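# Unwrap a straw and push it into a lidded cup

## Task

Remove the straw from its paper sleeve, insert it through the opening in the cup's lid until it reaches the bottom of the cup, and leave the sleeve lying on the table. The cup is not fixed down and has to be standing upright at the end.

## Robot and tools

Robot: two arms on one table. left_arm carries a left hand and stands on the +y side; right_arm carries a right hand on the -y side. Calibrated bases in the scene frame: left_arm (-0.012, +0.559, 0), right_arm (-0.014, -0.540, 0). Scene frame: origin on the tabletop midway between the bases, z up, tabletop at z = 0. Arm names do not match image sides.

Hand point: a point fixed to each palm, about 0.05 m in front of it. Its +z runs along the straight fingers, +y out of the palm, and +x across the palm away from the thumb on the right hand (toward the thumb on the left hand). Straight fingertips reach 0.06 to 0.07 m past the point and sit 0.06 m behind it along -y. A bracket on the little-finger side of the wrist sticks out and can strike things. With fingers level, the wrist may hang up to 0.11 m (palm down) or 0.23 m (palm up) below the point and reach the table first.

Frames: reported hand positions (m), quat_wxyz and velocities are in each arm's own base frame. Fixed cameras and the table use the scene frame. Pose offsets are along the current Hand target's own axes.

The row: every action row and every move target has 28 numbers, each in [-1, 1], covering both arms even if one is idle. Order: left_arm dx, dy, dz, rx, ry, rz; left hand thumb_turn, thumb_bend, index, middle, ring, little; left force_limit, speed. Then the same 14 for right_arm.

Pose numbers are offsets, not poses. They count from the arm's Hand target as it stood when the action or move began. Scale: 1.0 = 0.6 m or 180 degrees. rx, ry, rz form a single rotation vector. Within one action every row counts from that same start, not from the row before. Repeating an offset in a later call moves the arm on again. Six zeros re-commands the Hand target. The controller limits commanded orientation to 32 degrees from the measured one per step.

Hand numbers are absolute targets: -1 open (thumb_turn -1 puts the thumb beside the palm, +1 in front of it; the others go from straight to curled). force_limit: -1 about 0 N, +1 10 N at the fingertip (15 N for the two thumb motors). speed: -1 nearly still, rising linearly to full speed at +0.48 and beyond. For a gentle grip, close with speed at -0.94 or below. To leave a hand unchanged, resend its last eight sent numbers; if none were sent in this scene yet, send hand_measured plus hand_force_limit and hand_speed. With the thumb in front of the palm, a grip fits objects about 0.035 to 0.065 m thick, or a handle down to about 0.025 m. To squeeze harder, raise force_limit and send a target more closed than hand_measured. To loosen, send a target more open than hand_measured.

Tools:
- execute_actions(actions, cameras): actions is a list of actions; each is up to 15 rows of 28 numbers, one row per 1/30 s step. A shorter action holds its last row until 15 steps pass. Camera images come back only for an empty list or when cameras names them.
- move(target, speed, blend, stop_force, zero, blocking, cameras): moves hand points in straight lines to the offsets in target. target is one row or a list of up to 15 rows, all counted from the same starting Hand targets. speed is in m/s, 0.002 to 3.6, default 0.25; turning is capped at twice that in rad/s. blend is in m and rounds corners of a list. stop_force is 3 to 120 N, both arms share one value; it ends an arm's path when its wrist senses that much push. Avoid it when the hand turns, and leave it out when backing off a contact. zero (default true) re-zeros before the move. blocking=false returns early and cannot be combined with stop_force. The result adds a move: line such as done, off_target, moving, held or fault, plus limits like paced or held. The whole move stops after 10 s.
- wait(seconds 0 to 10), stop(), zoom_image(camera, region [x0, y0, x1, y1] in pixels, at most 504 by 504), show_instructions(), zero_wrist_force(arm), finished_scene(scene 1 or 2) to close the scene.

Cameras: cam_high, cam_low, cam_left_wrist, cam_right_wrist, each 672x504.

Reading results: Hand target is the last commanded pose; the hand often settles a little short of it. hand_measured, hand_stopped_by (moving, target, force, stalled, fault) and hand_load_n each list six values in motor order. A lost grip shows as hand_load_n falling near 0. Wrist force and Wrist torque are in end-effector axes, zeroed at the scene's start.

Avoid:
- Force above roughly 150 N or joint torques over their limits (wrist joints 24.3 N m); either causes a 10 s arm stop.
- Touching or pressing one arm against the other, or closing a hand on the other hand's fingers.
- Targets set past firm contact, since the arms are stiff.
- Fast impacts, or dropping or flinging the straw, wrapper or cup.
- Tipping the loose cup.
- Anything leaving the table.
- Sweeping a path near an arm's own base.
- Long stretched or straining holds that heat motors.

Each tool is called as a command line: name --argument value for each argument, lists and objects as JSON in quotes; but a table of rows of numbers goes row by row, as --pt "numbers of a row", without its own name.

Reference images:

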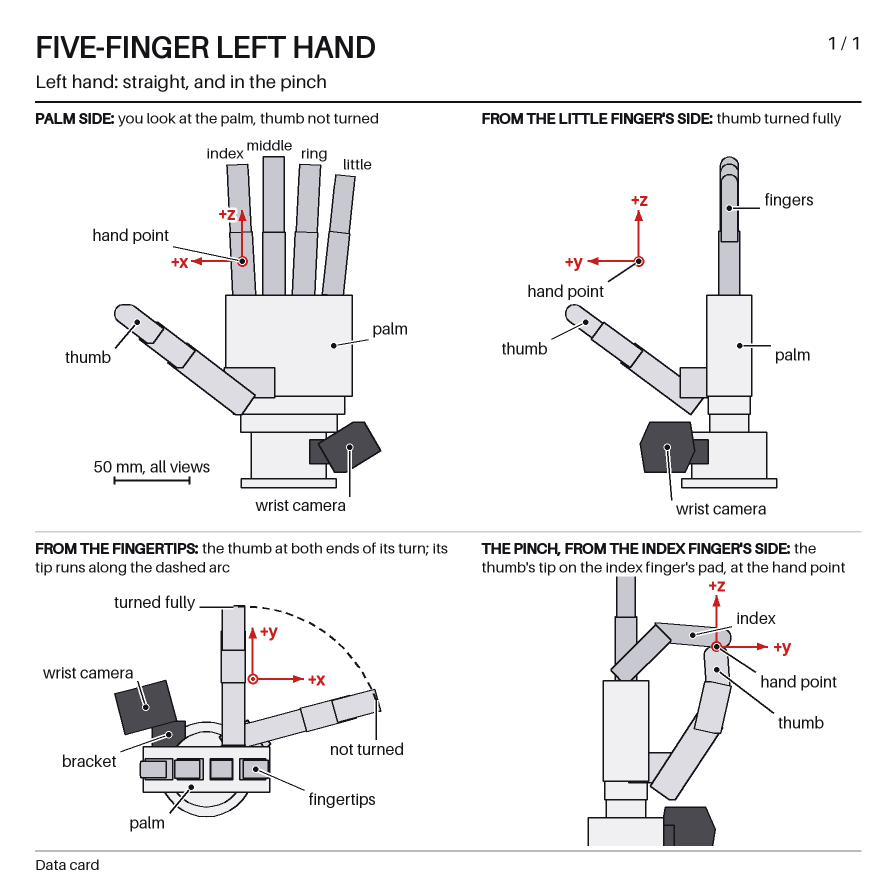

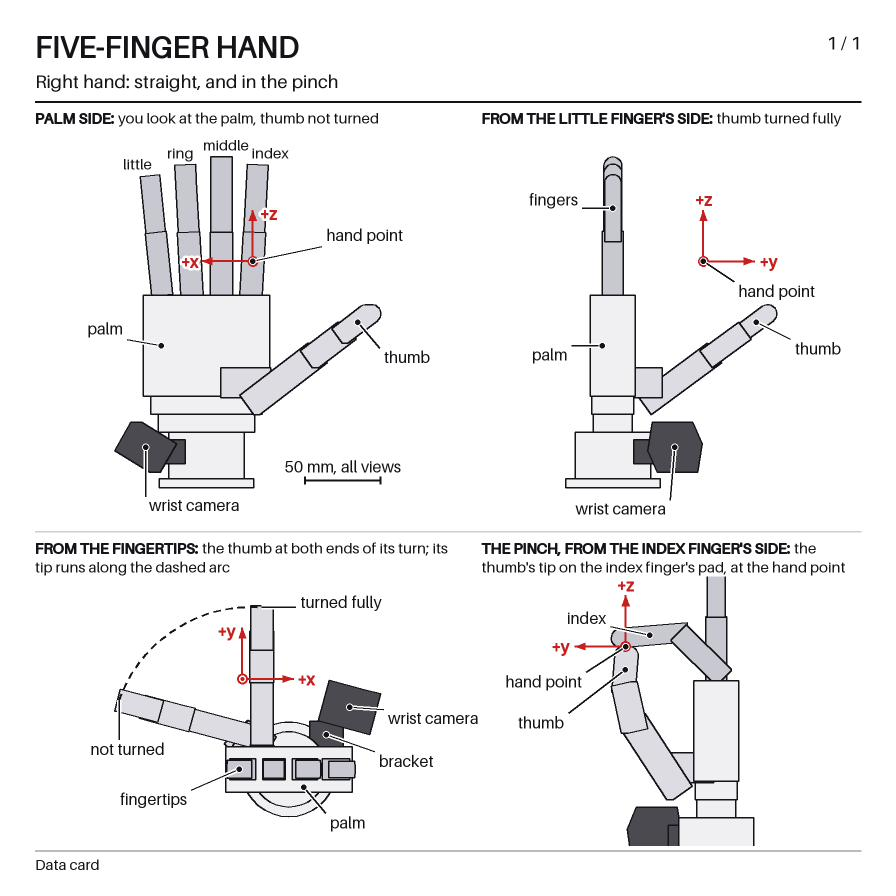

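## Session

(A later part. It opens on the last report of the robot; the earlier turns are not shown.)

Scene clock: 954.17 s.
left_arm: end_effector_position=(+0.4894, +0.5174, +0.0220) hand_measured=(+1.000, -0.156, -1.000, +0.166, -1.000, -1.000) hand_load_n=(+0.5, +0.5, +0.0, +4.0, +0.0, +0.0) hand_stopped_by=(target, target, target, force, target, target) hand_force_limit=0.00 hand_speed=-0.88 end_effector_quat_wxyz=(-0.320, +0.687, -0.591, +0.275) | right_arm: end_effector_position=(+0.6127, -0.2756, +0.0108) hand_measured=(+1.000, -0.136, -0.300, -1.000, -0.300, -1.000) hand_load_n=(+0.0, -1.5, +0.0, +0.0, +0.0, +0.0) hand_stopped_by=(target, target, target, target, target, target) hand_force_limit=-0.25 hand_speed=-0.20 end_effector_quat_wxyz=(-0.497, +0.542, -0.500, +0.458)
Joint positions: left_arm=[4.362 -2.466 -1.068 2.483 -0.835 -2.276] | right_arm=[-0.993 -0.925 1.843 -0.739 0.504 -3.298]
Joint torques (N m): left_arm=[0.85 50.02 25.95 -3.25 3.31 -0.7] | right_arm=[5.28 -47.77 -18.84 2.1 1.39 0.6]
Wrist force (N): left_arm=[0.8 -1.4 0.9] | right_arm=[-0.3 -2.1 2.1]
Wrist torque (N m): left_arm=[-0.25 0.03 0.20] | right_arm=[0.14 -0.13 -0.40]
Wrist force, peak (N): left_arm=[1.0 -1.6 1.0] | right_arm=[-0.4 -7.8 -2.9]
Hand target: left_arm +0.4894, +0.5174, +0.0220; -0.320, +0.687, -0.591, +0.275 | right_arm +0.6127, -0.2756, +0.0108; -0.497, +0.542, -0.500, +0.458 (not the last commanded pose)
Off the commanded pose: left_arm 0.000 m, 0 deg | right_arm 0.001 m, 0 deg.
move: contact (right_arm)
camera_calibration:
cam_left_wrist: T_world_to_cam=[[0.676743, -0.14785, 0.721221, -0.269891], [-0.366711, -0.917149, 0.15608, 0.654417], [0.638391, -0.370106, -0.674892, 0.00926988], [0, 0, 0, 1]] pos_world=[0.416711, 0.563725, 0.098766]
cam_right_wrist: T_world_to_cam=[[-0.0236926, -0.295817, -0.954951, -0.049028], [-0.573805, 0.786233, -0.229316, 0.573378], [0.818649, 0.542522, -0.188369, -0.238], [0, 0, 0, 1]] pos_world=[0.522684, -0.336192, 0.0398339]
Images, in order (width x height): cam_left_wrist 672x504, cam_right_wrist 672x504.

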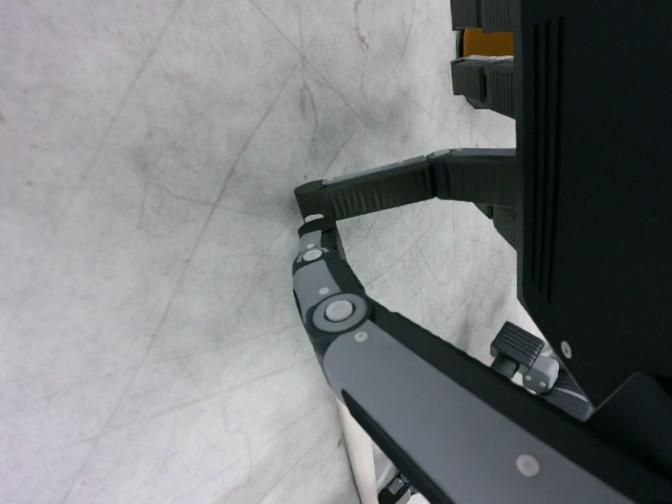

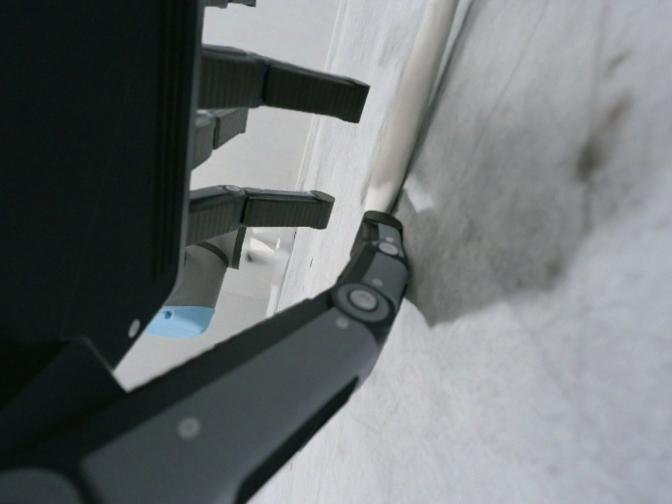

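move --target '[0,0,0,0,0,0,1,-0.155,-1,0.5,-1,-1,0.0,-0.88,0,0,0,0,0,0,1,-0.135,0.5,-1,0.5,-1,-0.1,-0.87]' --cameras '["cam_left_wrist","cam_right_wrist"]'

Scene clock: 962.33 s.
left_arm: end_effector_position=(+0.4894, +0.5174, +0.0220) hand_measured=(+1.000, -0.156, -1.000, +0.166, -1.000, -1.000) hand_load_n=(+0.5, +1.0, +0.0, +4.0, +0.0, +0.0) hand_stopped_by=(target, target, target, force, target, target) hand_force_limit=0.00 hand_speed=-0.88 end_effector_quat_wxyz=(-0.320, +0.687, -0.591, +0.275) | right_arm: end_effector_position=(+0.6127, -0.2756, +0.0108) hand_measured=(+1.000, -0.136, +0.168, -1.000, +0.132, -1.000) hand_load_n=(+0.0, -1.5, +4.5, +0.0, +4.5, +0.0) hand_stopped_by=(target, target, force, target, force, target) hand_force_limit=-0.10 hand_speed=-0.87 end_effector_quat_wxyz=(-0.497, +0.542, -0.500, +0.458)
Joint positions: left_arm=[4.362 -2.466 -1.068 2.483 -0.835 -2.276] | right_arm=[-0.993 -0.925 1.843 -0.739 0.504 -3.299]
Joint torques (N m): left_arm=[-0.27 46.7 25.18 -3.15 3.05 -0.06] | right_arm=[-2.83 -45.61 -16.67 1.74 0.22 -0.89]
Wrist force (N): left_arm=[1.1 -1.9 1.4] | right_arm=[-0.1 -2.6 2.9]
Wrist torque (N m): left_arm=[-0.25 0.06 0.20] | right_arm=[0.12 -0.27 -0.41]
Wrist force, peak (N): left_arm=[1.2 -1.9 1.9] | right_arm=[0.5 -4.5 3.5]
Hand target: left_arm +0.4894, +0.5174, +0.0220; -0.320, +0.687, -0.591, +0.275 | right_arm +0.6127, -0.2756, +0.0108; -0.497, +0.542, -0.500, +0.458
Off the commanded pose: left_arm 0.000 m, 0 deg | right_arm 0.000 m, 0 deg.
move: done
camera_calibration:
cam_left_wrist: T_world_to_cam=[[0.676698, -0.147823, 0.721269, -0.269892], [-0.366721, -0.917143, 0.156091, 0.654416], [0.638433, -0.370131, -0.674838, 0.00926132], [0, 0, 0, 1]] pos_world=[0.416711, 0.563725, 0.098766]
cam_right_wrist: T_world_to_cam=[[-0.0236926, -0.295817, -0.954951, -0.049028], [-0.573805, 0.786233, -0.229316, 0.573378], [0.818649, 0.542522, -0.188369, -0.238], [0, 0, 0, 1]] pos_world=[0.522684, -0.336192, 0.0398339]
Images, in order (width x height): cam_left_wrist 672x504, cam_right_wrist 672x504.

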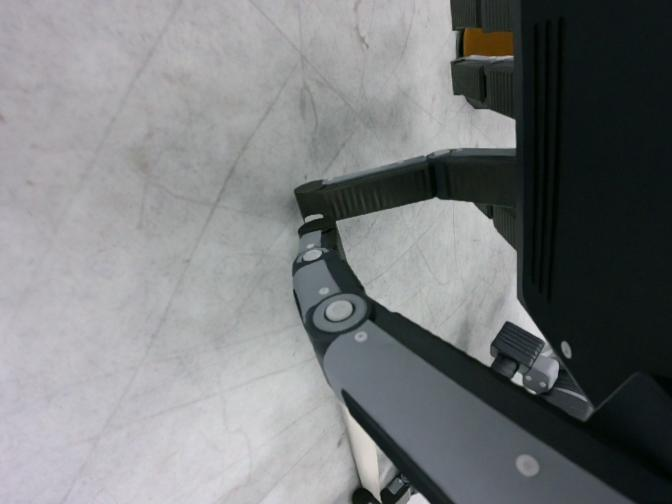

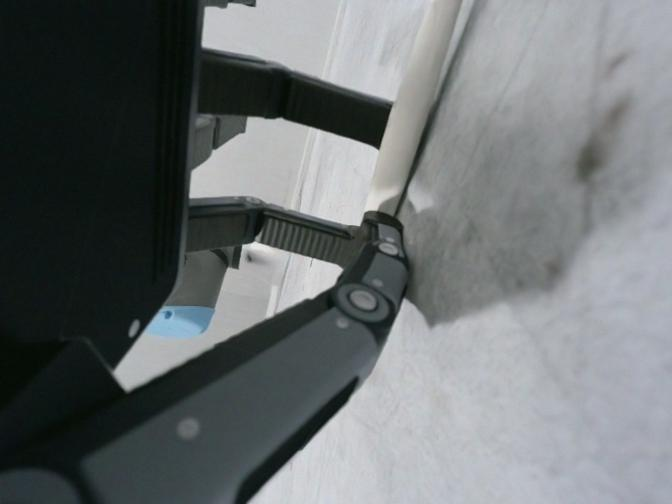

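move --pt "0 -0.0255 -0.0214 0 0 0 1 -0.155 -1 0.5 -1 -1 0.0 -0.88 0 -0.0332 -0.0029 0 0 0 1 -0.135 0.5 -1 0.5 -1 -0.1 -0.87" --pt "-0.0660 -0.0344 -0.0193 0 0 0 1 -0.155 -1 0.5 -1 -1 0.0 -0.88 -0.0664 -0.0278 -0.0024 0 0 0 1 -0.135 0.5 -1 0.5 -1 -0.1 -0.87" --speed '[0.04,0.03]' --cameras '["cam_left_wrist","cam_right_wrist","cam_low"]'

Scene clock: 990.37 s.
left_arm: end_effector_position=(+0.4878, +0.5573, +0.0453) hand_measured=(+1.000, -0.156, -1.000, +0.166, -1.000, -1.000) hand_load_n=(+0.5, +1.0, +0.0, +3.0, +0.0, -0.5) hand_stopped_by=(target, target, target, force, target, target) hand_force_limit=0.00 hand_speed=-0.88 end_effector_quat_wxyz=(-0.320, +0.687, -0.591, +0.275) end_effector_velocity=(-0.001, +0.000, +0.000) end_effector_angular_velocity=(+0.001, -0.001, +0.000) | right_arm: end_effector_position=(+0.6095, -0.2359, +0.0277) hand_measured=(+1.000, -0.136, +0.170, -1.000, +0.132, -1.000) hand_load_n=(+0.0, +0.0, +0.0, +0.0, +0.0, +0.0) hand_stopped_by=(target, target, force, target, force, target) hand_force_limit=-0.10 hand_speed=-0.87 end_effector_quat_wxyz=(-0.497, +0.542, -0.500, +0.458)
Joint positions: left_arm=[4.386 -2.54 -0.867 2.337 -0.823 -2.248] | right_arm=[-0.95 -1.004 1.931 -0.76 0.547 -3.284]
Joint velocities: left_arm=[0.002 0.002 -0.006 0.004 0.002 0.001] | right_arm=[within noise]
Joint torques (N m): left_arm=[-2.51 56.8 6.62 -0.17 2.71 -0.01] | right_arm=[-6.45 -24.75 -17.94 1.48 -1.7 1.45]
Wrist force (N): left_arm=[0.7 -0.9 0.9] | right_arm=[-0.4 -0.7 1.5]
Wrist torque (N m): left_arm=[-0.14 0.05 0.19] | right_arm=[0.19 -0.09 -0.48]
Wrist force, peak (N): left_arm=[3.5 -1.3 1.2] | right_arm=[-0.2 -2.8 3.0]
Hand target: left_arm +0.4878, +0.5572, +0.0453; -0.320, +0.687, -0.591, +0.275 | right_arm +0.6095, -0.2359, +0.0276; -0.497, +0.542, -0.500, +0.458
Off the commanded pose: left_arm 0.000 m, 0 deg | right_arm 0.000 m, 0 deg.
move: done
camera_calibration:
cam_left_wrist: T_world_to_cam=[[0.676698, -0.147823, 0.721269, -0.279577], [-0.366721, -0.917143, 0.156091, 0.686766], [0.638433, -0.370131, -0.674838, 0.0407711], [0, 0, 0, 1]] pos_world=[0.415011, 0.603625, 0.121966]
cam_right_wrist: T_world_to_cam=[[-0.0235204, -0.296146, -0.954853, -0.0213843], [-0.573636, 0.786238, -0.22972, 0.544062], [0.818772, 0.542335, -0.188373, -0.253908], [0, 0, 0, 1]] pos_world=[0.519484, -0.296391, 0.0567335]
Images, in order (width x height): cam_low 672x504, cam_left_wrist 672x504, cam_right_wrist 672x504.

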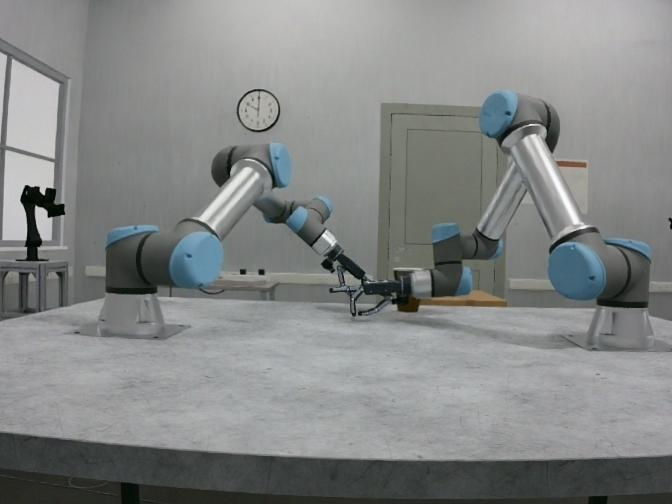

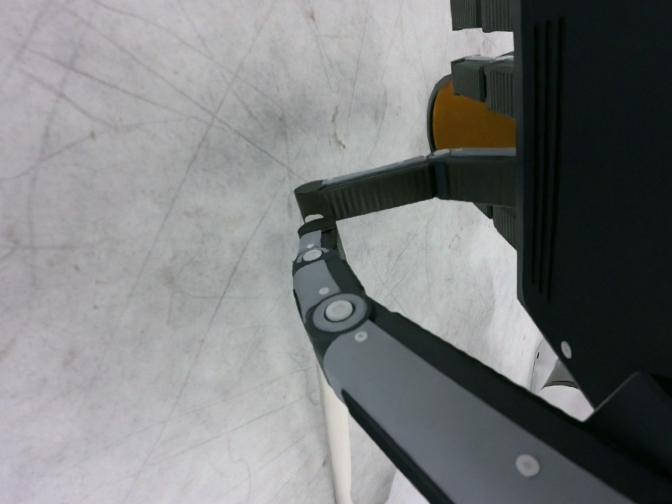

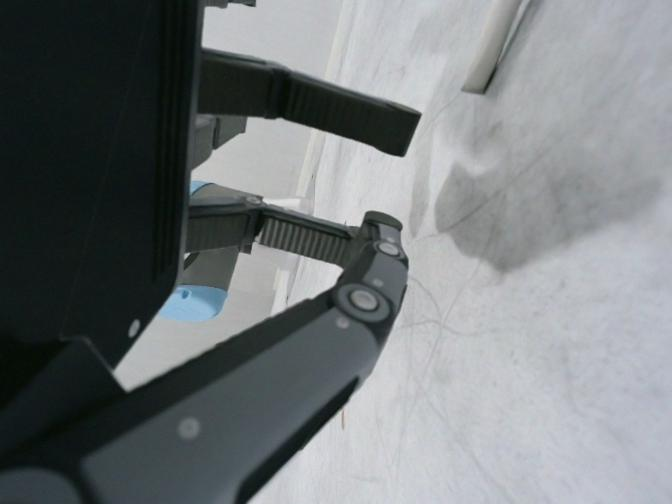

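move --pt "0 0 0 0 0 0 1 -0.155 -1 0.5 -1 -1 0.0 -0.88 0 0 0 0 0 0 1 -0.135 -0.3 -1 -0.3 -1 -0.1 -0.2" --pt "0 0 0 0 0 0 1 -0.155 -1 0.5 -1 -1 0.0 -0.88 0 -0.0455 -0.0040 0 0 0 1 -0.135 -0.3 -1 -0.3 -1 -0.1 -0.2" --pt "0 0.0358 0.0300 0 0 0 1 -0.155 -1 0.5 -1 -1 0.0 -0.88 0.2029 -0.0386 0.0127 0 0.0349 0.0031 1 -0.135 -0.3 -1 -0.3 -1 -0.1 -0.2" --speed '[0.1,0.1,0.08]' --cameras '["cam_left_wrist","cam_right_wrist"]'

Scene clock: 1028.67 s.
left_arm: end_effector_position=(+0.4878, +0.5573, +0.0172) hand_measured=(+1.000, -0.156, -1.000, +0.166, -1.000, -1.000) hand_load_n=(+0.0, +1.5, +0.0, +2.0, +0.0, +0.0) hand_stopped_by=(target, target, target, force, target, target) hand_force_limit=0.00 hand_speed=-0.88 end_effector_quat_wxyz=(-0.320, +0.687, -0.591, +0.275) | right_arm: end_effector_position=(+0.6287, -0.3565, +0.0498) hand_measured=(+1.000, -0.136, -0.300, -1.000, -0.300, -1.000) hand_load_n=(+0.0, +0.0, +0.0, +0.0, +0.0, +0.0) hand_stopped_by=(target, target, target, target, target, target) hand_force_limit=-0.10 hand_speed=-0.20 end_effector_quat_wxyz=(-0.471, +0.513, -0.529, +0.485)
Joint positions: left_arm=[4.386 -2.564 -0.894 2.389 -0.823 -2.248] | right_arm=[-1.03 -0.923 1.688 -0.606 0.576 -3.274]
Joint torques (N m): left_arm=[4.75 45.54 9.45 -2.43 0.46 1.29] | right_arm=[5.76 -50.38 -7.96 -3.01 -1.72 -0.25]
Wrist force (N): left_arm=[1.3 -16.1 -5.9] | right_arm=[-0.2 -1.1 1.3]
Wrist torque (N m): left_arm=[-0.67 -0.04 0.50] | right_arm=[0.15 -0.11 -0.44]
Wrist force, peak (N): left_arm=[1.2 -16.2 -5.9] | right_arm=[0.6 -1.0 1.8]
Hand target: left_arm +0.4878, +0.5572, +0.0173; -0.320, +0.687, -0.591, +0.275 | right_arm +0.6288, -0.3565, +0.0500; -0.471, +0.513, -0.529, +0.485
Off the commanded pose: left_arm 0.000 m, 0 deg | right_arm 0.000 m, 0 deg.
move: done
camera_calibration:
cam_left_wrist: T_world_to_cam=[[0.676726, -0.147922, 0.721222, -0.259412], [-0.366702, -0.917172, 0.155967, 0.691102], [0.638413, -0.370021, -0.674917, 0.0217236], [0, 0, 0, 1]] pos_world=[0.415111, 0.603524, 0.093966]
cam_right_wrist: T_world_to_cam=[[-0.056434, -0.29066, -0.955161, -0.0129069], [-0.483683, 0.844883, -0.228524, 0.619386], [0.873422, 0.449098, -0.188267, -0.267605], [0, 0, 0, 1]] pos_world=[0.53259, -0.406879, 0.0788353]
Images, in order (width x height): cam_left_wrist 672x504, cam_right_wrist 672x504.

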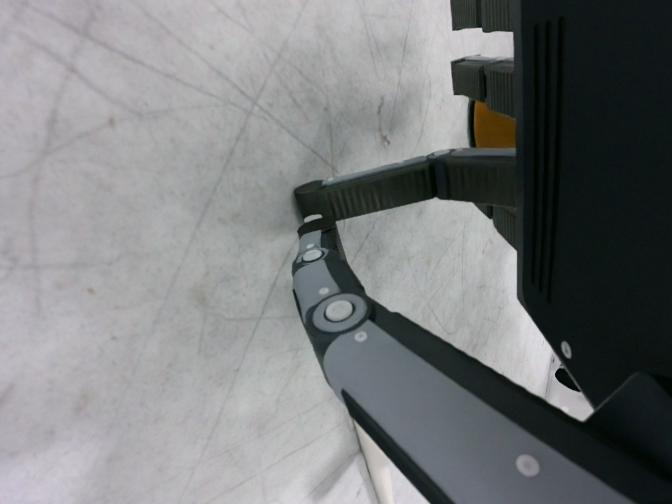

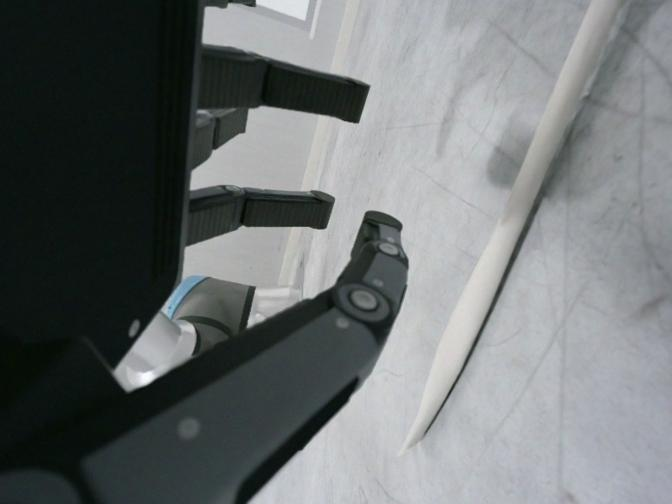

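move --target '[0,-0.0077,-0.0064,0,0,0,1,-0.155,-1,0.5,-1,-1,0.0,-0.88,-0.0150,0.0349,-0.0200,0,-0.0421,-0.0037,1,-0.135,-0.3,-1,-0.3,-1,-0.1,-0.2]' --speed 0.06 --cameras '["cam_left_wrist","cam_right_wrist"]'

Scene clock: 1044.90 s.
left_arm: end_effector_position=(+0.4878, +0.5573, +0.0233) hand_measured=(+1.000, -0.156, -1.000, +0.166, -1.000, -1.000) hand_load_n=(+0.5, +1.0, +0.0, +3.0, +0.0, +0.0) hand_stopped_by=(target, target, target, force, target, target) hand_force_limit=0.00 hand_speed=-0.88 end_effector_quat_wxyz=(-0.320, +0.687, -0.591, +0.275) | right_arm: end_effector_position=(+0.6153, -0.3472, +0.0300) hand_measured=(+1.000, -0.136, -0.300, -1.000, -0.300, -1.000) hand_load_n=(+0.0, +0.0, +0.0, +0.0, +0.0, +0.0) hand_stopped_by=(target, target, target, target, target, target) hand_force_limit=-0.10 hand_speed=-0.20 end_effector_quat_wxyz=(-0.502, +0.547, -0.494, +0.453) end_effector_velocity=(+0.000, +0.000, +0.000) end_effector_angular_velocity=(+0.003, +0.001, -0.004)
Joint positions: left_arm=[4.386 -2.559 -0.889 2.378 -0.823 -2.248] | right_arm=[-1.065 -0.86 1.64 -0.562 0.411 -3.341]
Joint velocities: left_arm=[within noise] | right_arm=[0 -0.002 0.002 0 0.005 0.004]
Joint torques (N m): left_arm=[-3.86 51.98 24.11 -1.86 -0.2 -1.66] | right_arm=[6.99 -54.07 -7.88 -2.21 1.78 1.5]
Wrist force (N): left_arm=[0.6 -1.2 0.7] | right_arm=[0.2 -0.9 1.6]
Wrist torque (N m): left_arm=[-0.15 0.07 0.18] | right_arm=[0.13 -0.17 -0.34]
Wrist force, peak (N): left_arm=[0.8 -16.2 -6.2] | right_arm=[0.0 -1.2 1.8]
Hand target: left_arm +0.4878, +0.5573, +0.0233; -0.320, +0.687, -0.591, +0.275 | right_arm +0.6153, -0.3471, +0.0301; -0.502, +0.547, -0.494, +0.453
Off the commanded pose: left_arm 0.000 m, 0 deg | right_arm 0.000 m, 0 deg.
move: done
camera_calibration:
cam_left_wrist: T_world_to_cam=[[0.676698, -0.147823, 0.721269, -0.263864], [-0.366721, -0.917143, 0.156091, 0.690129], [0.638433, -0.370131, -0.674838, 0.0258913], [0, 0, 0, 1]] pos_world=[0.415111, 0.603525, 0.100066]
cam_right_wrist: T_world_to_cam=[[-0.0171399, -0.296111, -0.955, -0.055941], [-0.591379, 0.77316, -0.229115, 0.641843], [0.806211, 0.56084, -0.188366, -0.183676], [0, 0, 0, 1]] pos_world=[0.526695, -0.409799, 0.0590342]
Images, in order (width x height): cam_left_wrist 672x504, cam_right_wrist 672x504.

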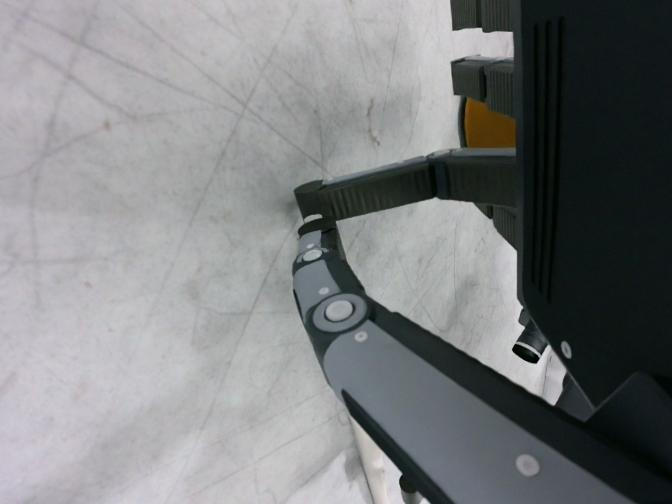

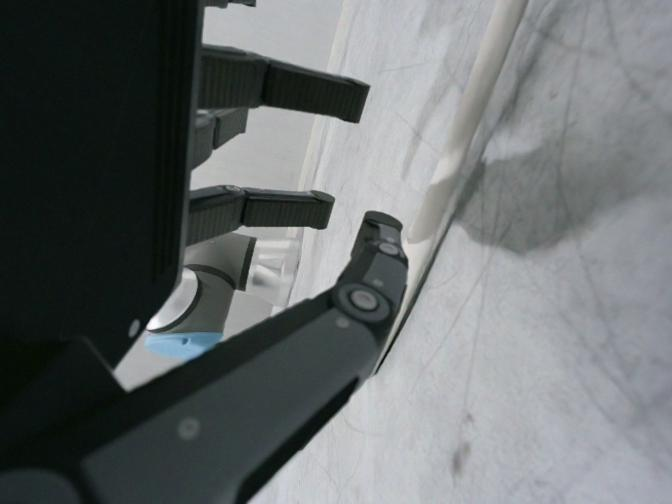

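move --target '[0,0,0,0,0,0,1,-0.155,-1,0.5,-1,-1,0.0,-0.88,0,0.0276,0.0024,0,0,0,1,-0.135,-0.3,-1,-0.3,-1,-0.1,-0.2]' --speed 0.02 --stop_force 5

move --target '[0,0,0,0,0,0,1,-0.155,-1,0.5,-1,-1,0.0,-0.88,0,0,0,0,0,0,1,-0.135,0.5,-1,0.5,-1,0.1,-0.87]' --cameras '["cam_left_wrist","cam_right_wrist"]'

Scene clock: 1065.23 s.
left_arm: end_effector_position=(+0.4878, +0.5573, +0.0233) hand_measured=(+1.000, -0.156, -1.000, +0.166, -1.000, -1.000) hand_load_n=(+0.0, +1.0, +0.0, +3.0, +0.0, +0.0) hand_stopped_by=(target, target, target, force, target, target) hand_force_limit=0.00 hand_speed=-0.88 end_effector_quat_wxyz=(-0.320, +0.687, -0.591, +0.275) | right_arm: end_effector_position=(+0.6153, -0.3470, +0.0135) hand_measured=(+1.000, -0.136, -0.300, -1.000, -0.300, -1.000) hand_load_n=(+0.0, +0.0, +0.0, +0.0, +0.0, +0.0) hand_stopped_by=(target, target, target, target, target, target) hand_force_limit=-0.10 hand_speed=-0.20 end_effector_quat_wxyz=(-0.502, +0.547, -0.494, +0.453)
Joint positions: left_arm=[4.386 -2.559 -0.889 2.378 -0.823 -2.248] | right_arm=[-1.065 -0.833 1.644 -0.595 0.411 -3.341]
Joint torques (N m): left_arm=[-4.77 47.36 6.94 -1.13 -1.8 -1.03] | right_arm=[7.52 -53.08 -14.29 2.3 1.24 2.48]
Wrist force (N): left_arm=[0.6 -1.0 0.6] | right_arm=[0.0 -0.8 1.5]
Wrist torque (N m): left_arm=[-0.13 0.07 0.18] | right_arm=[0.17 -0.15 -0.36]
Wrist force, peak (N): left_arm=[0.9 -1.4 1.0] | right_arm=[-0.1 -0.9 1.9]
Hand target: left_arm +0.4878, +0.5573, +0.0233; -0.320, +0.687, -0.591, +0.275 | right_arm +0.6153, -0.3471, +0.0135; -0.502, +0.547, -0.494, +0.453
Off the commanded pose: left_arm 0.000 m, 0 deg | right_arm 0.000 m, 0 deg.
move: done

Scene clock: 1066.83 s.
left_arm: end_effector_position=(+0.4878, +0.5572, +0.0233) hand_measured=(+1.000, -0.156, -1.000, +0.166, -1.000, -1.000) hand_load_n=(+0.5, -1.0, +0.0, +3.5, +0.0, -0.5) hand_stopped_by=(target, target, target, force, target, target) hand_force_limit=0.00 hand_speed=-0.88 end_effector_quat_wxyz=(-0.320, +0.687, -0.591, +0.275) | right_arm: end_effector_position=(+0.6153, -0.3471, +0.0135) hand_measured=(+1.000, -0.138, +0.180, -1.000, +0.144, -1.000) hand_load_n=(-0.5, +4.5, +8.5, +0.0, +6.0, +0.0) hand_stopped_by=(target, target, force, target, force, target) hand_force_limit=0.10 hand_speed=-0.87 end_effector_quat_wxyz=(-0.502, +0.547, -0.494, +0.453)
Joint positions: left_arm=[4.386 -2.559 -0.889 2.378 -0.823 -2.248] | right_arm=[-1.065 -0.833 1.644 -0.595 0.411 -3.341]
Joint torques (N m): left_arm=[-5.52 46.03 7.86 -0.76 -1.89 -1.27] | right_arm=[6.18 -52.17 -19.1 1.5 1.4 2.16]
Wrist force (N): left_arm=[1.1 -1.9 1.3] | right_arm=[0.7 -1.1 2.6]
Wrist torque (N m): left_arm=[-0.18 0.11 0.18] | right_arm=[0.15 -0.32 -0.37]
Wrist force, peak (N): left_arm=[1.3 -2.2 2.1] | right_arm=[0.7 -0.9 3.5]
Hand target: left_arm +0.4878, +0.5573, +0.0233; -0.320, +0.687, -0.591, +0.275 | right_arm +0.6153, -0.3471, +0.0135; -0.502, +0.547, -0.494, +0.453
Off the commanded pose: left_arm 0.000 m, 0 deg | right_arm 0.000 m, 0 deg.
move: done
camera_calibration:
cam_left_wrist: T_world_to_cam=[[0.676743, -0.14785, 0.721221, -0.26379], [-0.366711, -0.917149, 0.15608, 0.690145], [0.638391, -0.370106, -0.674892, 0.0258314], [0, 0, 0, 1]] pos_world=[0.415111, 0.603525, 0.099966]
cam_right_wrist: T_world_to_cam=[[-0.0169851, -0.296267, -0.954954, -0.0718162], [-0.591492, 0.773018, -0.229303, 0.637993], [0.806132, 0.560953, -0.18837, -0.186752], [0, 0, 0, 1]] pos_world=[0.526694, -0.409698, 0.042534]
Images, in order (width x height): cam_left_wrist 672x504, cam_right_wrist 672x504.

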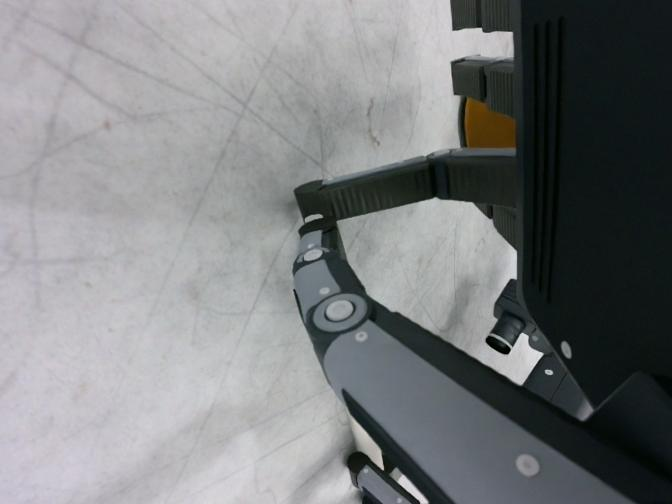

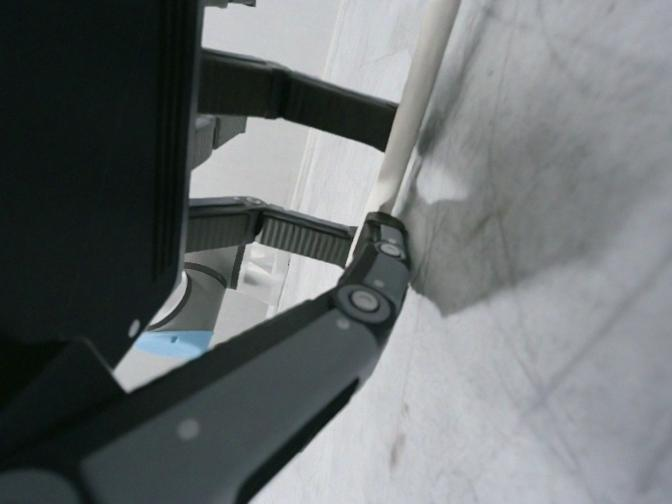

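move --pt "0 0 0 0 0 0 1 -0.155 -1 0.6 -1 -1 0.2 -0.88 0 0 0 0 0 0 1 -0.135 0.5 -1 0.5 -1 0.1 -0.87" --pt "0 -0.0153 -0.0129 0 0 0 1 -0.155 -1 0.6 -1 -1 0.2 -0.88 0 -0.0199 -0.0017 0 0 0 1 -0.135 0.5 -1 0.5 -1 0.1 -0.87" --pt "-0.0662 -0.0234 -0.0121 0 0 0 1 -0.155 -1 0.6 -1 -1 0.2 -0.88 -0.0665 -0.0143 -0.0012 0 0 0 1 -0.135 0.5 -1 0.5 -1 0.1 -0.87" --speed '[0.04,0.03,0.012]' --cameras '["cam_left_wrist","cam_right_wrist","cam_low"]'

Scene clock: 1083.17 s.
left_arm: end_effector_position=(+0.4853, +0.5971, +0.0387) hand_measured=(+1.000, -0.156, -1.000, +0.176, -1.000, -1.000) hand_load_n=(+0.0, +0.0, +0.0, +0.0, +0.0, +0.0) hand_stopped_by=(target, target, target, force, target, target) hand_force_limit=0.20 hand_speed=-0.88 end_effector_quat_wxyz=(-0.320, +0.687, -0.591, +0.275) | right_arm: end_effector_position=(+0.6113, -0.3073, +0.0222) hand_measured=(+1.000, -0.138, +0.180, -1.000, +0.144, -1.000) hand_load_n=(+0.0, +5.5, +9.0, +0.0, +2.0, +0.0) hand_stopped_by=(target, target, force, target, force, target) hand_force_limit=0.10 hand_speed=-0.87 end_effector_quat_wxyz=(-0.502, +0.547, -0.494, +0.453)
Joint positions: left_arm=[4.408 -2.663 -0.649 2.223 -0.813 -2.221] | right_arm=[-1.033 -0.902 1.752 -0.648 0.442 -3.325]
Joint torques (N m): left_arm=[3.94 59.17 7.17 -0.96 3.08 1.34] | right_arm=[-0.89 -40.21 -19.3 -0.47 0.35 2.02]
Wrist force (N): left_arm=[0.9 -1.2 0.9] | right_arm=[0.0 -0.9 1.7]
Wrist torque (N m): left_arm=[-0.18 0.05 0.20] | right_arm=[0.13 -0.14 -0.43]
Wrist force, peak (N): left_arm=[5.4 -1.8 1.1] | right_arm=[4.5 -1.3 2.6]
Hand target: left_arm +0.4853, +0.5970, +0.0387; -0.320, +0.687, -0.591, +0.275 | right_arm +0.6112, -0.3074, +0.0221; -0.502, +0.547, -0.494, +0.453
Off the commanded pose: left_arm 0.000 m, 0 deg | right_arm 0.000 m, 0 deg.
move: done
camera_calibration:
cam_left_wrist: T_world_to_cam=[[0.676723, -0.14776, 0.721258, -0.267378], [-0.366673, -0.917154, 0.15614, 0.723256], [0.638433, -0.370129, -0.674839, 0.052674], [0, 0, 0, 1]] pos_world=[0.412511, 0.643325, 0.115466]
cam_right_wrist: T_world_to_cam=[[-0.0169851, -0.296267, -0.954954, -0.0518801], [-0.591492, 0.773018, -0.229303, 0.606832], [0.806132, 0.560953, -0.18837, -0.204233], [0, 0, 0, 1]] pos_world=[0.522694, -0.369898, 0.051134]
Images, in order (width x height): cam_low 672x504, cam_left_wrist 672x504, cam_right_wrist 672x504.

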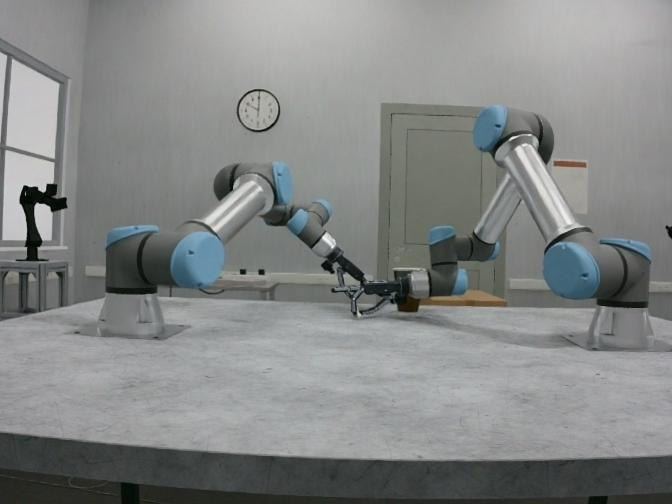

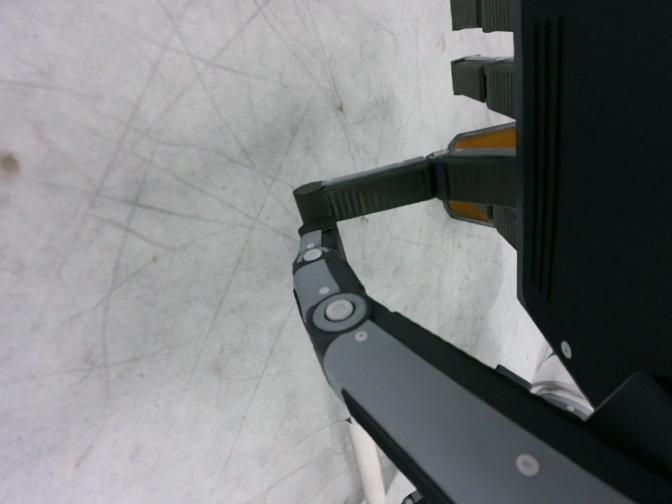

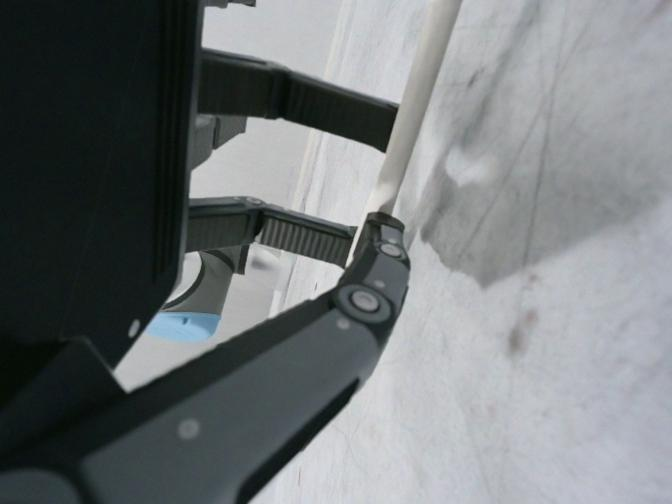

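zoom_image --camera "cam_left_wrist" --region '[290, 380, 440, 504]'

zoom_image --camera "cam_right_wrist" --region '[320, 0, 520, 280]'

Scaled by 3.360.

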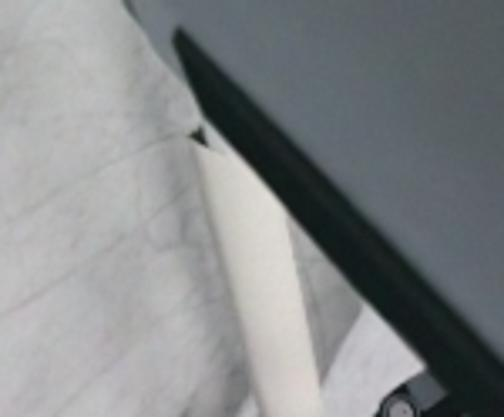

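Scaled by 1.800.

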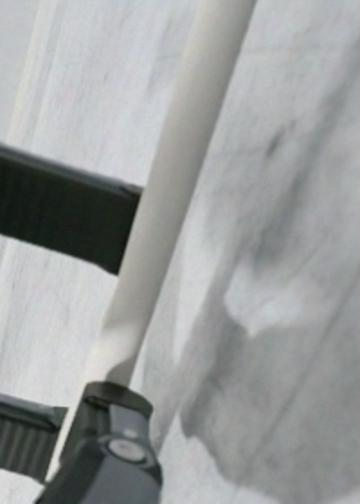

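move --target '[-0.0364,-0.0044,0.0004,0,0,0,0.76,-0.155,-0.5,-1,-1,-1,0.2,-0.3,0,0,0,0,0,0,1,-0.135,0.5,-1,0.5,-1,0.1,-0.87]' --speed 0.06 --cameras '["cam_left_wrist"]'

Scene clock: 1148.50 s.
left_arm: end_effector_position=(+0.4839, +0.6189, +0.0406) hand_measured=(+0.760, -0.156, -0.500, -1.000, -1.000, -1.000) hand_load_n=(+0.0, +0.0, +0.0, +0.0, +0.0, +0.0) hand_stopped_by=(target, target, target, target, target, target) hand_force_limit=0.20 hand_speed=-0.30 end_effector_quat_wxyz=(-0.321, +0.687, -0.591, +0.275) | right_arm: end_effector_position=(+0.6112, -0.3074, +0.0221) hand_measured=(+1.000, -0.138, +0.180, -1.000, +0.144, -1.000) hand_load_n=(+0.0, +5.5, +9.0, -0.5, +2.5, +0.0) hand_stopped_by=(target, target, force, target, force, target) hand_force_limit=0.10 hand_speed=-0.87 end_effector_quat_wxyz=(-0.502, +0.547, -0.494, +0.453)
Joint positions: left_arm=[4.42 -2.747 -0.479 2.128 -0.807 -2.207] | right_arm=[-1.033 -0.902 1.752 -0.647 0.442 -3.325]
Joint torques (N m): left_arm=[-4.71 60.16 8.39 -0.12 0.93 -0.6] | right_arm=[-5.34 -28.61 -19.48 2.09 -1.86 -0.02]
Wrist force (N): left_arm=[0.9 -1.0 0.8] | right_arm=[0.0 -0.6 1.7]
Wrist torque (N m): left_arm=[-0.14 0.08 0.20] | right_arm=[0.17 -0.14 -0.42]
Wrist force, peak (N): left_arm=[1.1 -1.4 1.1] | right_arm=[0.1 -0.8 1.9]
Hand target: left_arm +0.4839, +0.6189, +0.0406; -0.320, +0.687, -0.591, +0.275 | right_arm +0.6112, -0.3074, +0.0221; -0.502, +0.547, -0.494, +0.453
Off the commanded pose: left_arm 0.000 m, 0 deg | right_arm 0.000 m, 0 deg.
move: done
camera_calibration:
cam_left_wrist: T_world_to_cam=[[0.676637, -0.147871, 0.721316, -0.264391], [-0.366689, -0.917179, 0.155953, 0.742592], [0.638516, -0.370022, -0.67482, 0.0627808], [0, 0, 0, 1]] pos_world=[0.41111, 0.665224, 0.117266]
Images, in order (width x height): cam_left_wrist 672x504.

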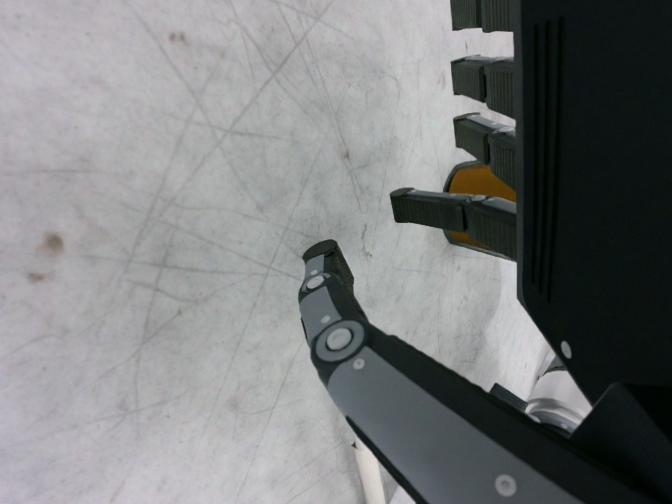

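zoom_image --camera "cam_left_wrist" --region '[310, 380, 410, 504]'

Scaled by 4.065.

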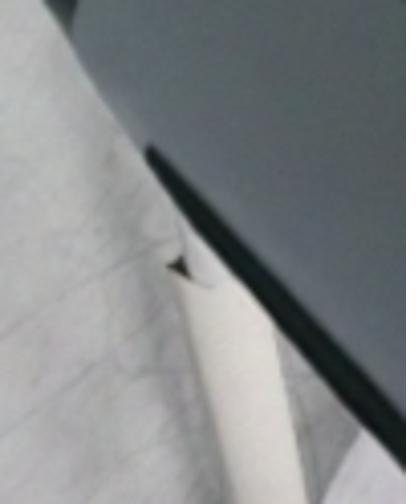

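move --target '[0.1257,0.0153,-0.0015,0,0,0,0.76,-0.155,-0.5,-1,-1,-1,0.2,-0.3,0,0,0,0,0,0,1,-0.135,0.5,-1,0.5,-1,0.1,-0.87]' --speed 0.06 --cameras '["cam_left_wrist"]'

Scene clock: 1167.80 s.
left_arm: end_effector_position=(+0.4887, +0.5433, +0.0341) hand_measured=(+0.760, -0.156, -0.500, -1.000, -1.000, -1.000) hand_load_n=(+0.0, +0.0, +0.0, +0.0, +0.0, +0.0) hand_stopped_by=(target, target, target, target, target, target) hand_force_limit=0.20 hand_speed=-0.30 end_effector_quat_wxyz=(-0.320, +0.687, -0.591, +0.275) | right_arm: end_effector_position=(+0.6112, -0.3074, +0.0221) hand_measured=(+1.000, -0.138, +0.180, -1.000, +0.144, -1.000) hand_load_n=(+0.0, +5.5, +9.0, +0.0, +2.5, -0.5) hand_stopped_by=(target, target, force, target, force, target) hand_force_limit=0.10 hand_speed=-0.87 end_effector_quat_wxyz=(-0.502, +0.547, -0.494, +0.453)
Joint positions: left_arm=[4.377 -2.514 -0.944 2.396 -0.827 -2.258] | right_arm=[-1.033 -0.902 1.752 -0.647 0.442 -3.325]
Joint torques (N m): left_arm=[8.14 47.66 20.36 -2.74 1.72 2.04] | right_arm=[-5.06 -27.64 -20.94 1.88 -1.79 -0.13]
Wrist force (N): left_arm=[0.8 -1.4 1.0] | right_arm=[0.1 -0.9 1.7]
Wrist torque (N m): left_arm=[-0.23 0.06 0.32] | right_arm=[0.12 -0.15 -0.43]
Wrist force, peak (N): left_arm=[1.3 -1.3 0.7] | right_arm=[0.0 -0.9 1.9]
Hand target: left_arm +0.4887, +0.5434, +0.0341; -0.320, +0.687, -0.591, +0.275 | right_arm +0.6112, -0.3074, +0.0221; -0.502, +0.547, -0.494, +0.453
Off the commanded pose: left_arm 0.000 m, 0 deg | right_arm 0.000 m, 0 deg.
move: done
camera_calibration:
cam_left_wrist: T_world_to_cam=[[0.676768, -0.147787, 0.72121, -0.274362], [-0.366663, -0.91716, 0.156129, 0.676007], [0.638391, -0.370104, -0.674892, 0.0274678], [0, 0, 0, 1]] pos_world=[0.416011, 0.589625, 0.110866]
Images, in order (width x height): cam_left_wrist 672x504.

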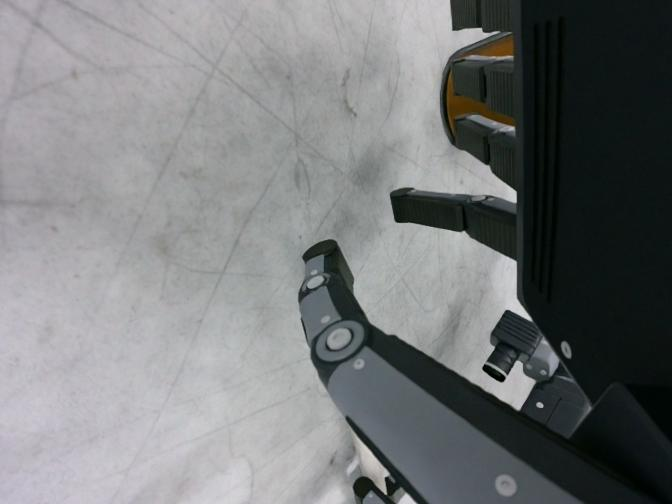

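move --target '[0.0223,0.0027,-0.0003,0,0,0,0.76,-0.155,-0.5,-1,-1,-1,0.2,-0.3,0,0,0,0,0,0,1,-0.135,0.5,-1,0.5,-1,0.1,-0.87]' --speed 0.04 --cameras '["cam_left_wrist"]'

zoom_image --camera "cam_left_wrist" --region '[240, 150, 440, 300]'

Scene clock: 1180.90 s.
left_arm: end_effector_position=(+0.4896, +0.5299, +0.0330) hand_measured=(+0.760, -0.156, -0.500, -1.000, -1.000, -1.000) hand_load_n=(+0.0, +0.0, +0.0, +0.0, +0.0, +0.0) hand_stopped_by=(target, target, target, target, target, target) hand_force_limit=0.20 hand_speed=-0.30 end_effector_quat_wxyz=(-0.320, +0.687, -0.591, +0.275) | right_arm: end_effector_position=(+0.6112, -0.3074, +0.0221) hand_measured=(+1.000, -0.138, +0.180, -1.000, +0.144, -1.000) hand_load_n=(+0.5, +5.5, +9.0, +0.0, +2.5, +0.0) hand_stopped_by=(target, target, force, target, force, target) hand_force_limit=0.10 hand_speed=-0.87 end_effector_quat_wxyz=(-0.502, +0.547, -0.494, +0.453)
Joint positions: left_arm=[4.369 -2.484 -1.005 2.432 -0.831 -2.268] | right_arm=[-1.033 -0.902 1.752 -0.647 0.442 -3.325]
Joint torques (N m): left_arm=[4.78 44.09 27.53 -3.11 -0.77 -0.14] | right_arm=[-5.83 -29.05 -20.64 1.95 -1.89 0.08]
Wrist force (N): left_arm=[0.7 -1.0 0.8] | right_arm=[0.2 -0.7 1.7]
Wrist torque (N m): left_arm=[-0.19 0.06 0.30] | right_arm=[0.16 -0.16 -0.41]
Wrist force, peak (N): left_arm=[1.0 -1.6 1.0] | right_arm=[0.0 -0.8 1.8]
Hand target: left_arm +0.4895, +0.5300, +0.0330; -0.320, +0.687, -0.591, +0.275 | right_arm +0.6112, -0.3074, +0.0221; -0.502, +0.547, -0.494, +0.453
Off the commanded pose: left_arm 0.000 m, 0 deg | right_arm 0.000 m, 0 deg.
move: done
camera_calibration:
cam_left_wrist: T_world_to_cam=[[0.676777, -0.147794, 0.7212, -0.276031], [-0.366606, -0.917193, 0.156066, 0.664108], [0.638414, -0.370018, -0.674918, 0.0210942], [0, 0, 0, 1]] pos_world=[0.416811, 0.576125, 0.109666]
Images, in order (width x height): cam_left_wrist 672x504.

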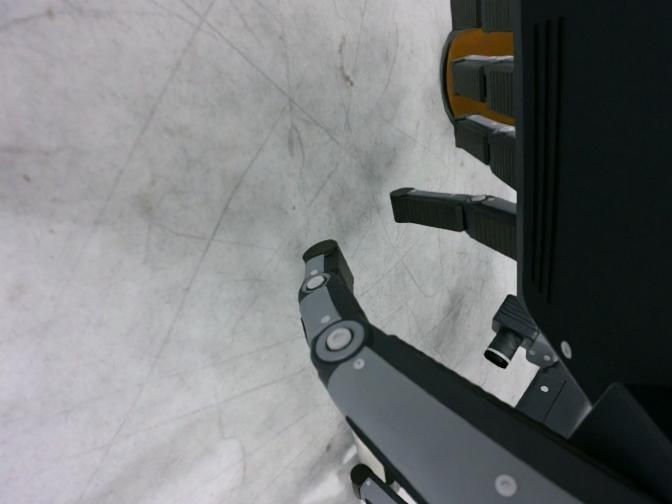

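Scaled by 2.520.

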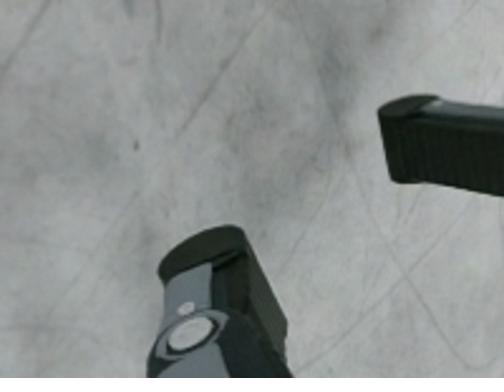

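move --target '[0.0099,0.0012,-0.0001,0,0,0,0.76,-0.155,-0.5,-1,-1,-1,0.2,-0.3,0,0,0,0,0,0,1,-0.135,0.5,-1,0.5,-1,0.1,-0.87]' --speed 0.04 --cameras '["cam_left_wrist"]'

zoom_image --camera "cam_left_wrist" --region '[260, 180, 400, 285]'

Scene clock: 1186.20 s.
left_arm: end_effector_position=(+0.4899, +0.5239, +0.0324) hand_measured=(+0.760, -0.156, -0.500, -1.000, -1.000, -1.000) hand_load_n=(+0.0, +0.0, +0.0, +0.0, +0.0, +0.0) hand_stopped_by=(target, target, target, target, target, target) hand_force_limit=0.20 hand_speed=-0.30 end_effector_quat_wxyz=(-0.320, +0.687, -0.591, +0.275) | right_arm: end_effector_position=(+0.6112, -0.3074, +0.0221) hand_measured=(+1.000, -0.138, +0.180, -1.000, +0.144, -1.000) hand_load_n=(+0.5, +5.5, +9.5, +0.0, +2.5, +0.0) hand_stopped_by=(target, target, force, target, force, target) hand_force_limit=0.10 hand_speed=-0.87 end_effector_quat_wxyz=(-0.502, +0.547, -0.494, +0.453)
Joint positions: left_arm=[4.365 -2.471 -1.03 2.448 -0.833 -2.273] | right_arm=[-1.033 -0.902 1.752 -0.647 0.442 -3.325]
Joint torques (N m): left_arm=[-1.31 43.13 27.78 -2.58 -1.54 -0.99] | right_arm=[-6.49 -28.52 -19.91 1.36 -1.82 0.09]
Wrist force (N): left_arm=[0.7 -1.2 0.9] | right_arm=[0.1 -0.8 1.7]
Wrist torque (N m): left_arm=[-0.23 0.06 0.30] | right_arm=[0.15 -0.16 -0.41]
Wrist force, peak (N): left_arm=[0.8 -1.6 1.0] | right_arm=[0.1 -0.9 1.9]
Hand target: left_arm +0.4899, +0.5240, +0.0325; -0.320, +0.687, -0.591, +0.275 | right_arm +0.6112, -0.3074, +0.0221; -0.502, +0.547, -0.494, +0.453
Off the commanded pose: left_arm 0.000 m, 0 deg | right_arm 0.000 m, 0 deg.
move: done
camera_calibration:
cam_left_wrist: T_world_to_cam=[[0.676698, -0.147823, 0.721269, -0.276771], [-0.366721, -0.917143, 0.156091, 0.658938], [0.638433, -0.370131, -0.674838, 0.0183663], [0, 0, 0, 1]] pos_world=[0.417211, 0.570225, 0.109166]
Images, in order (width x height): cam_left_wrist 672x504.

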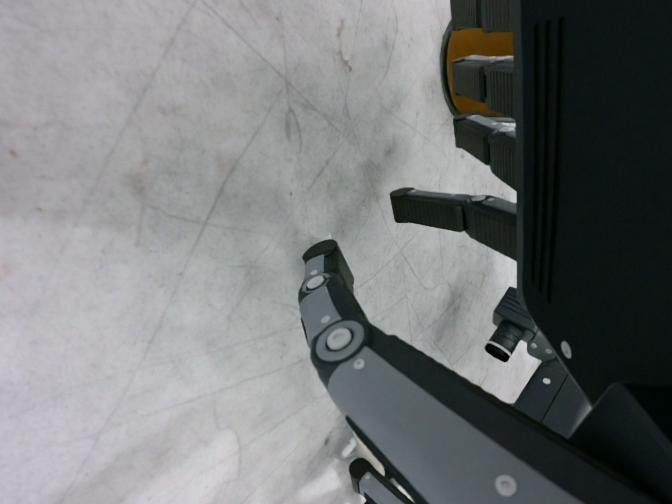

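Scaled by 3.600.

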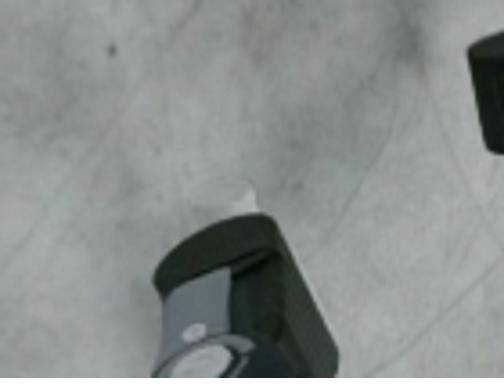

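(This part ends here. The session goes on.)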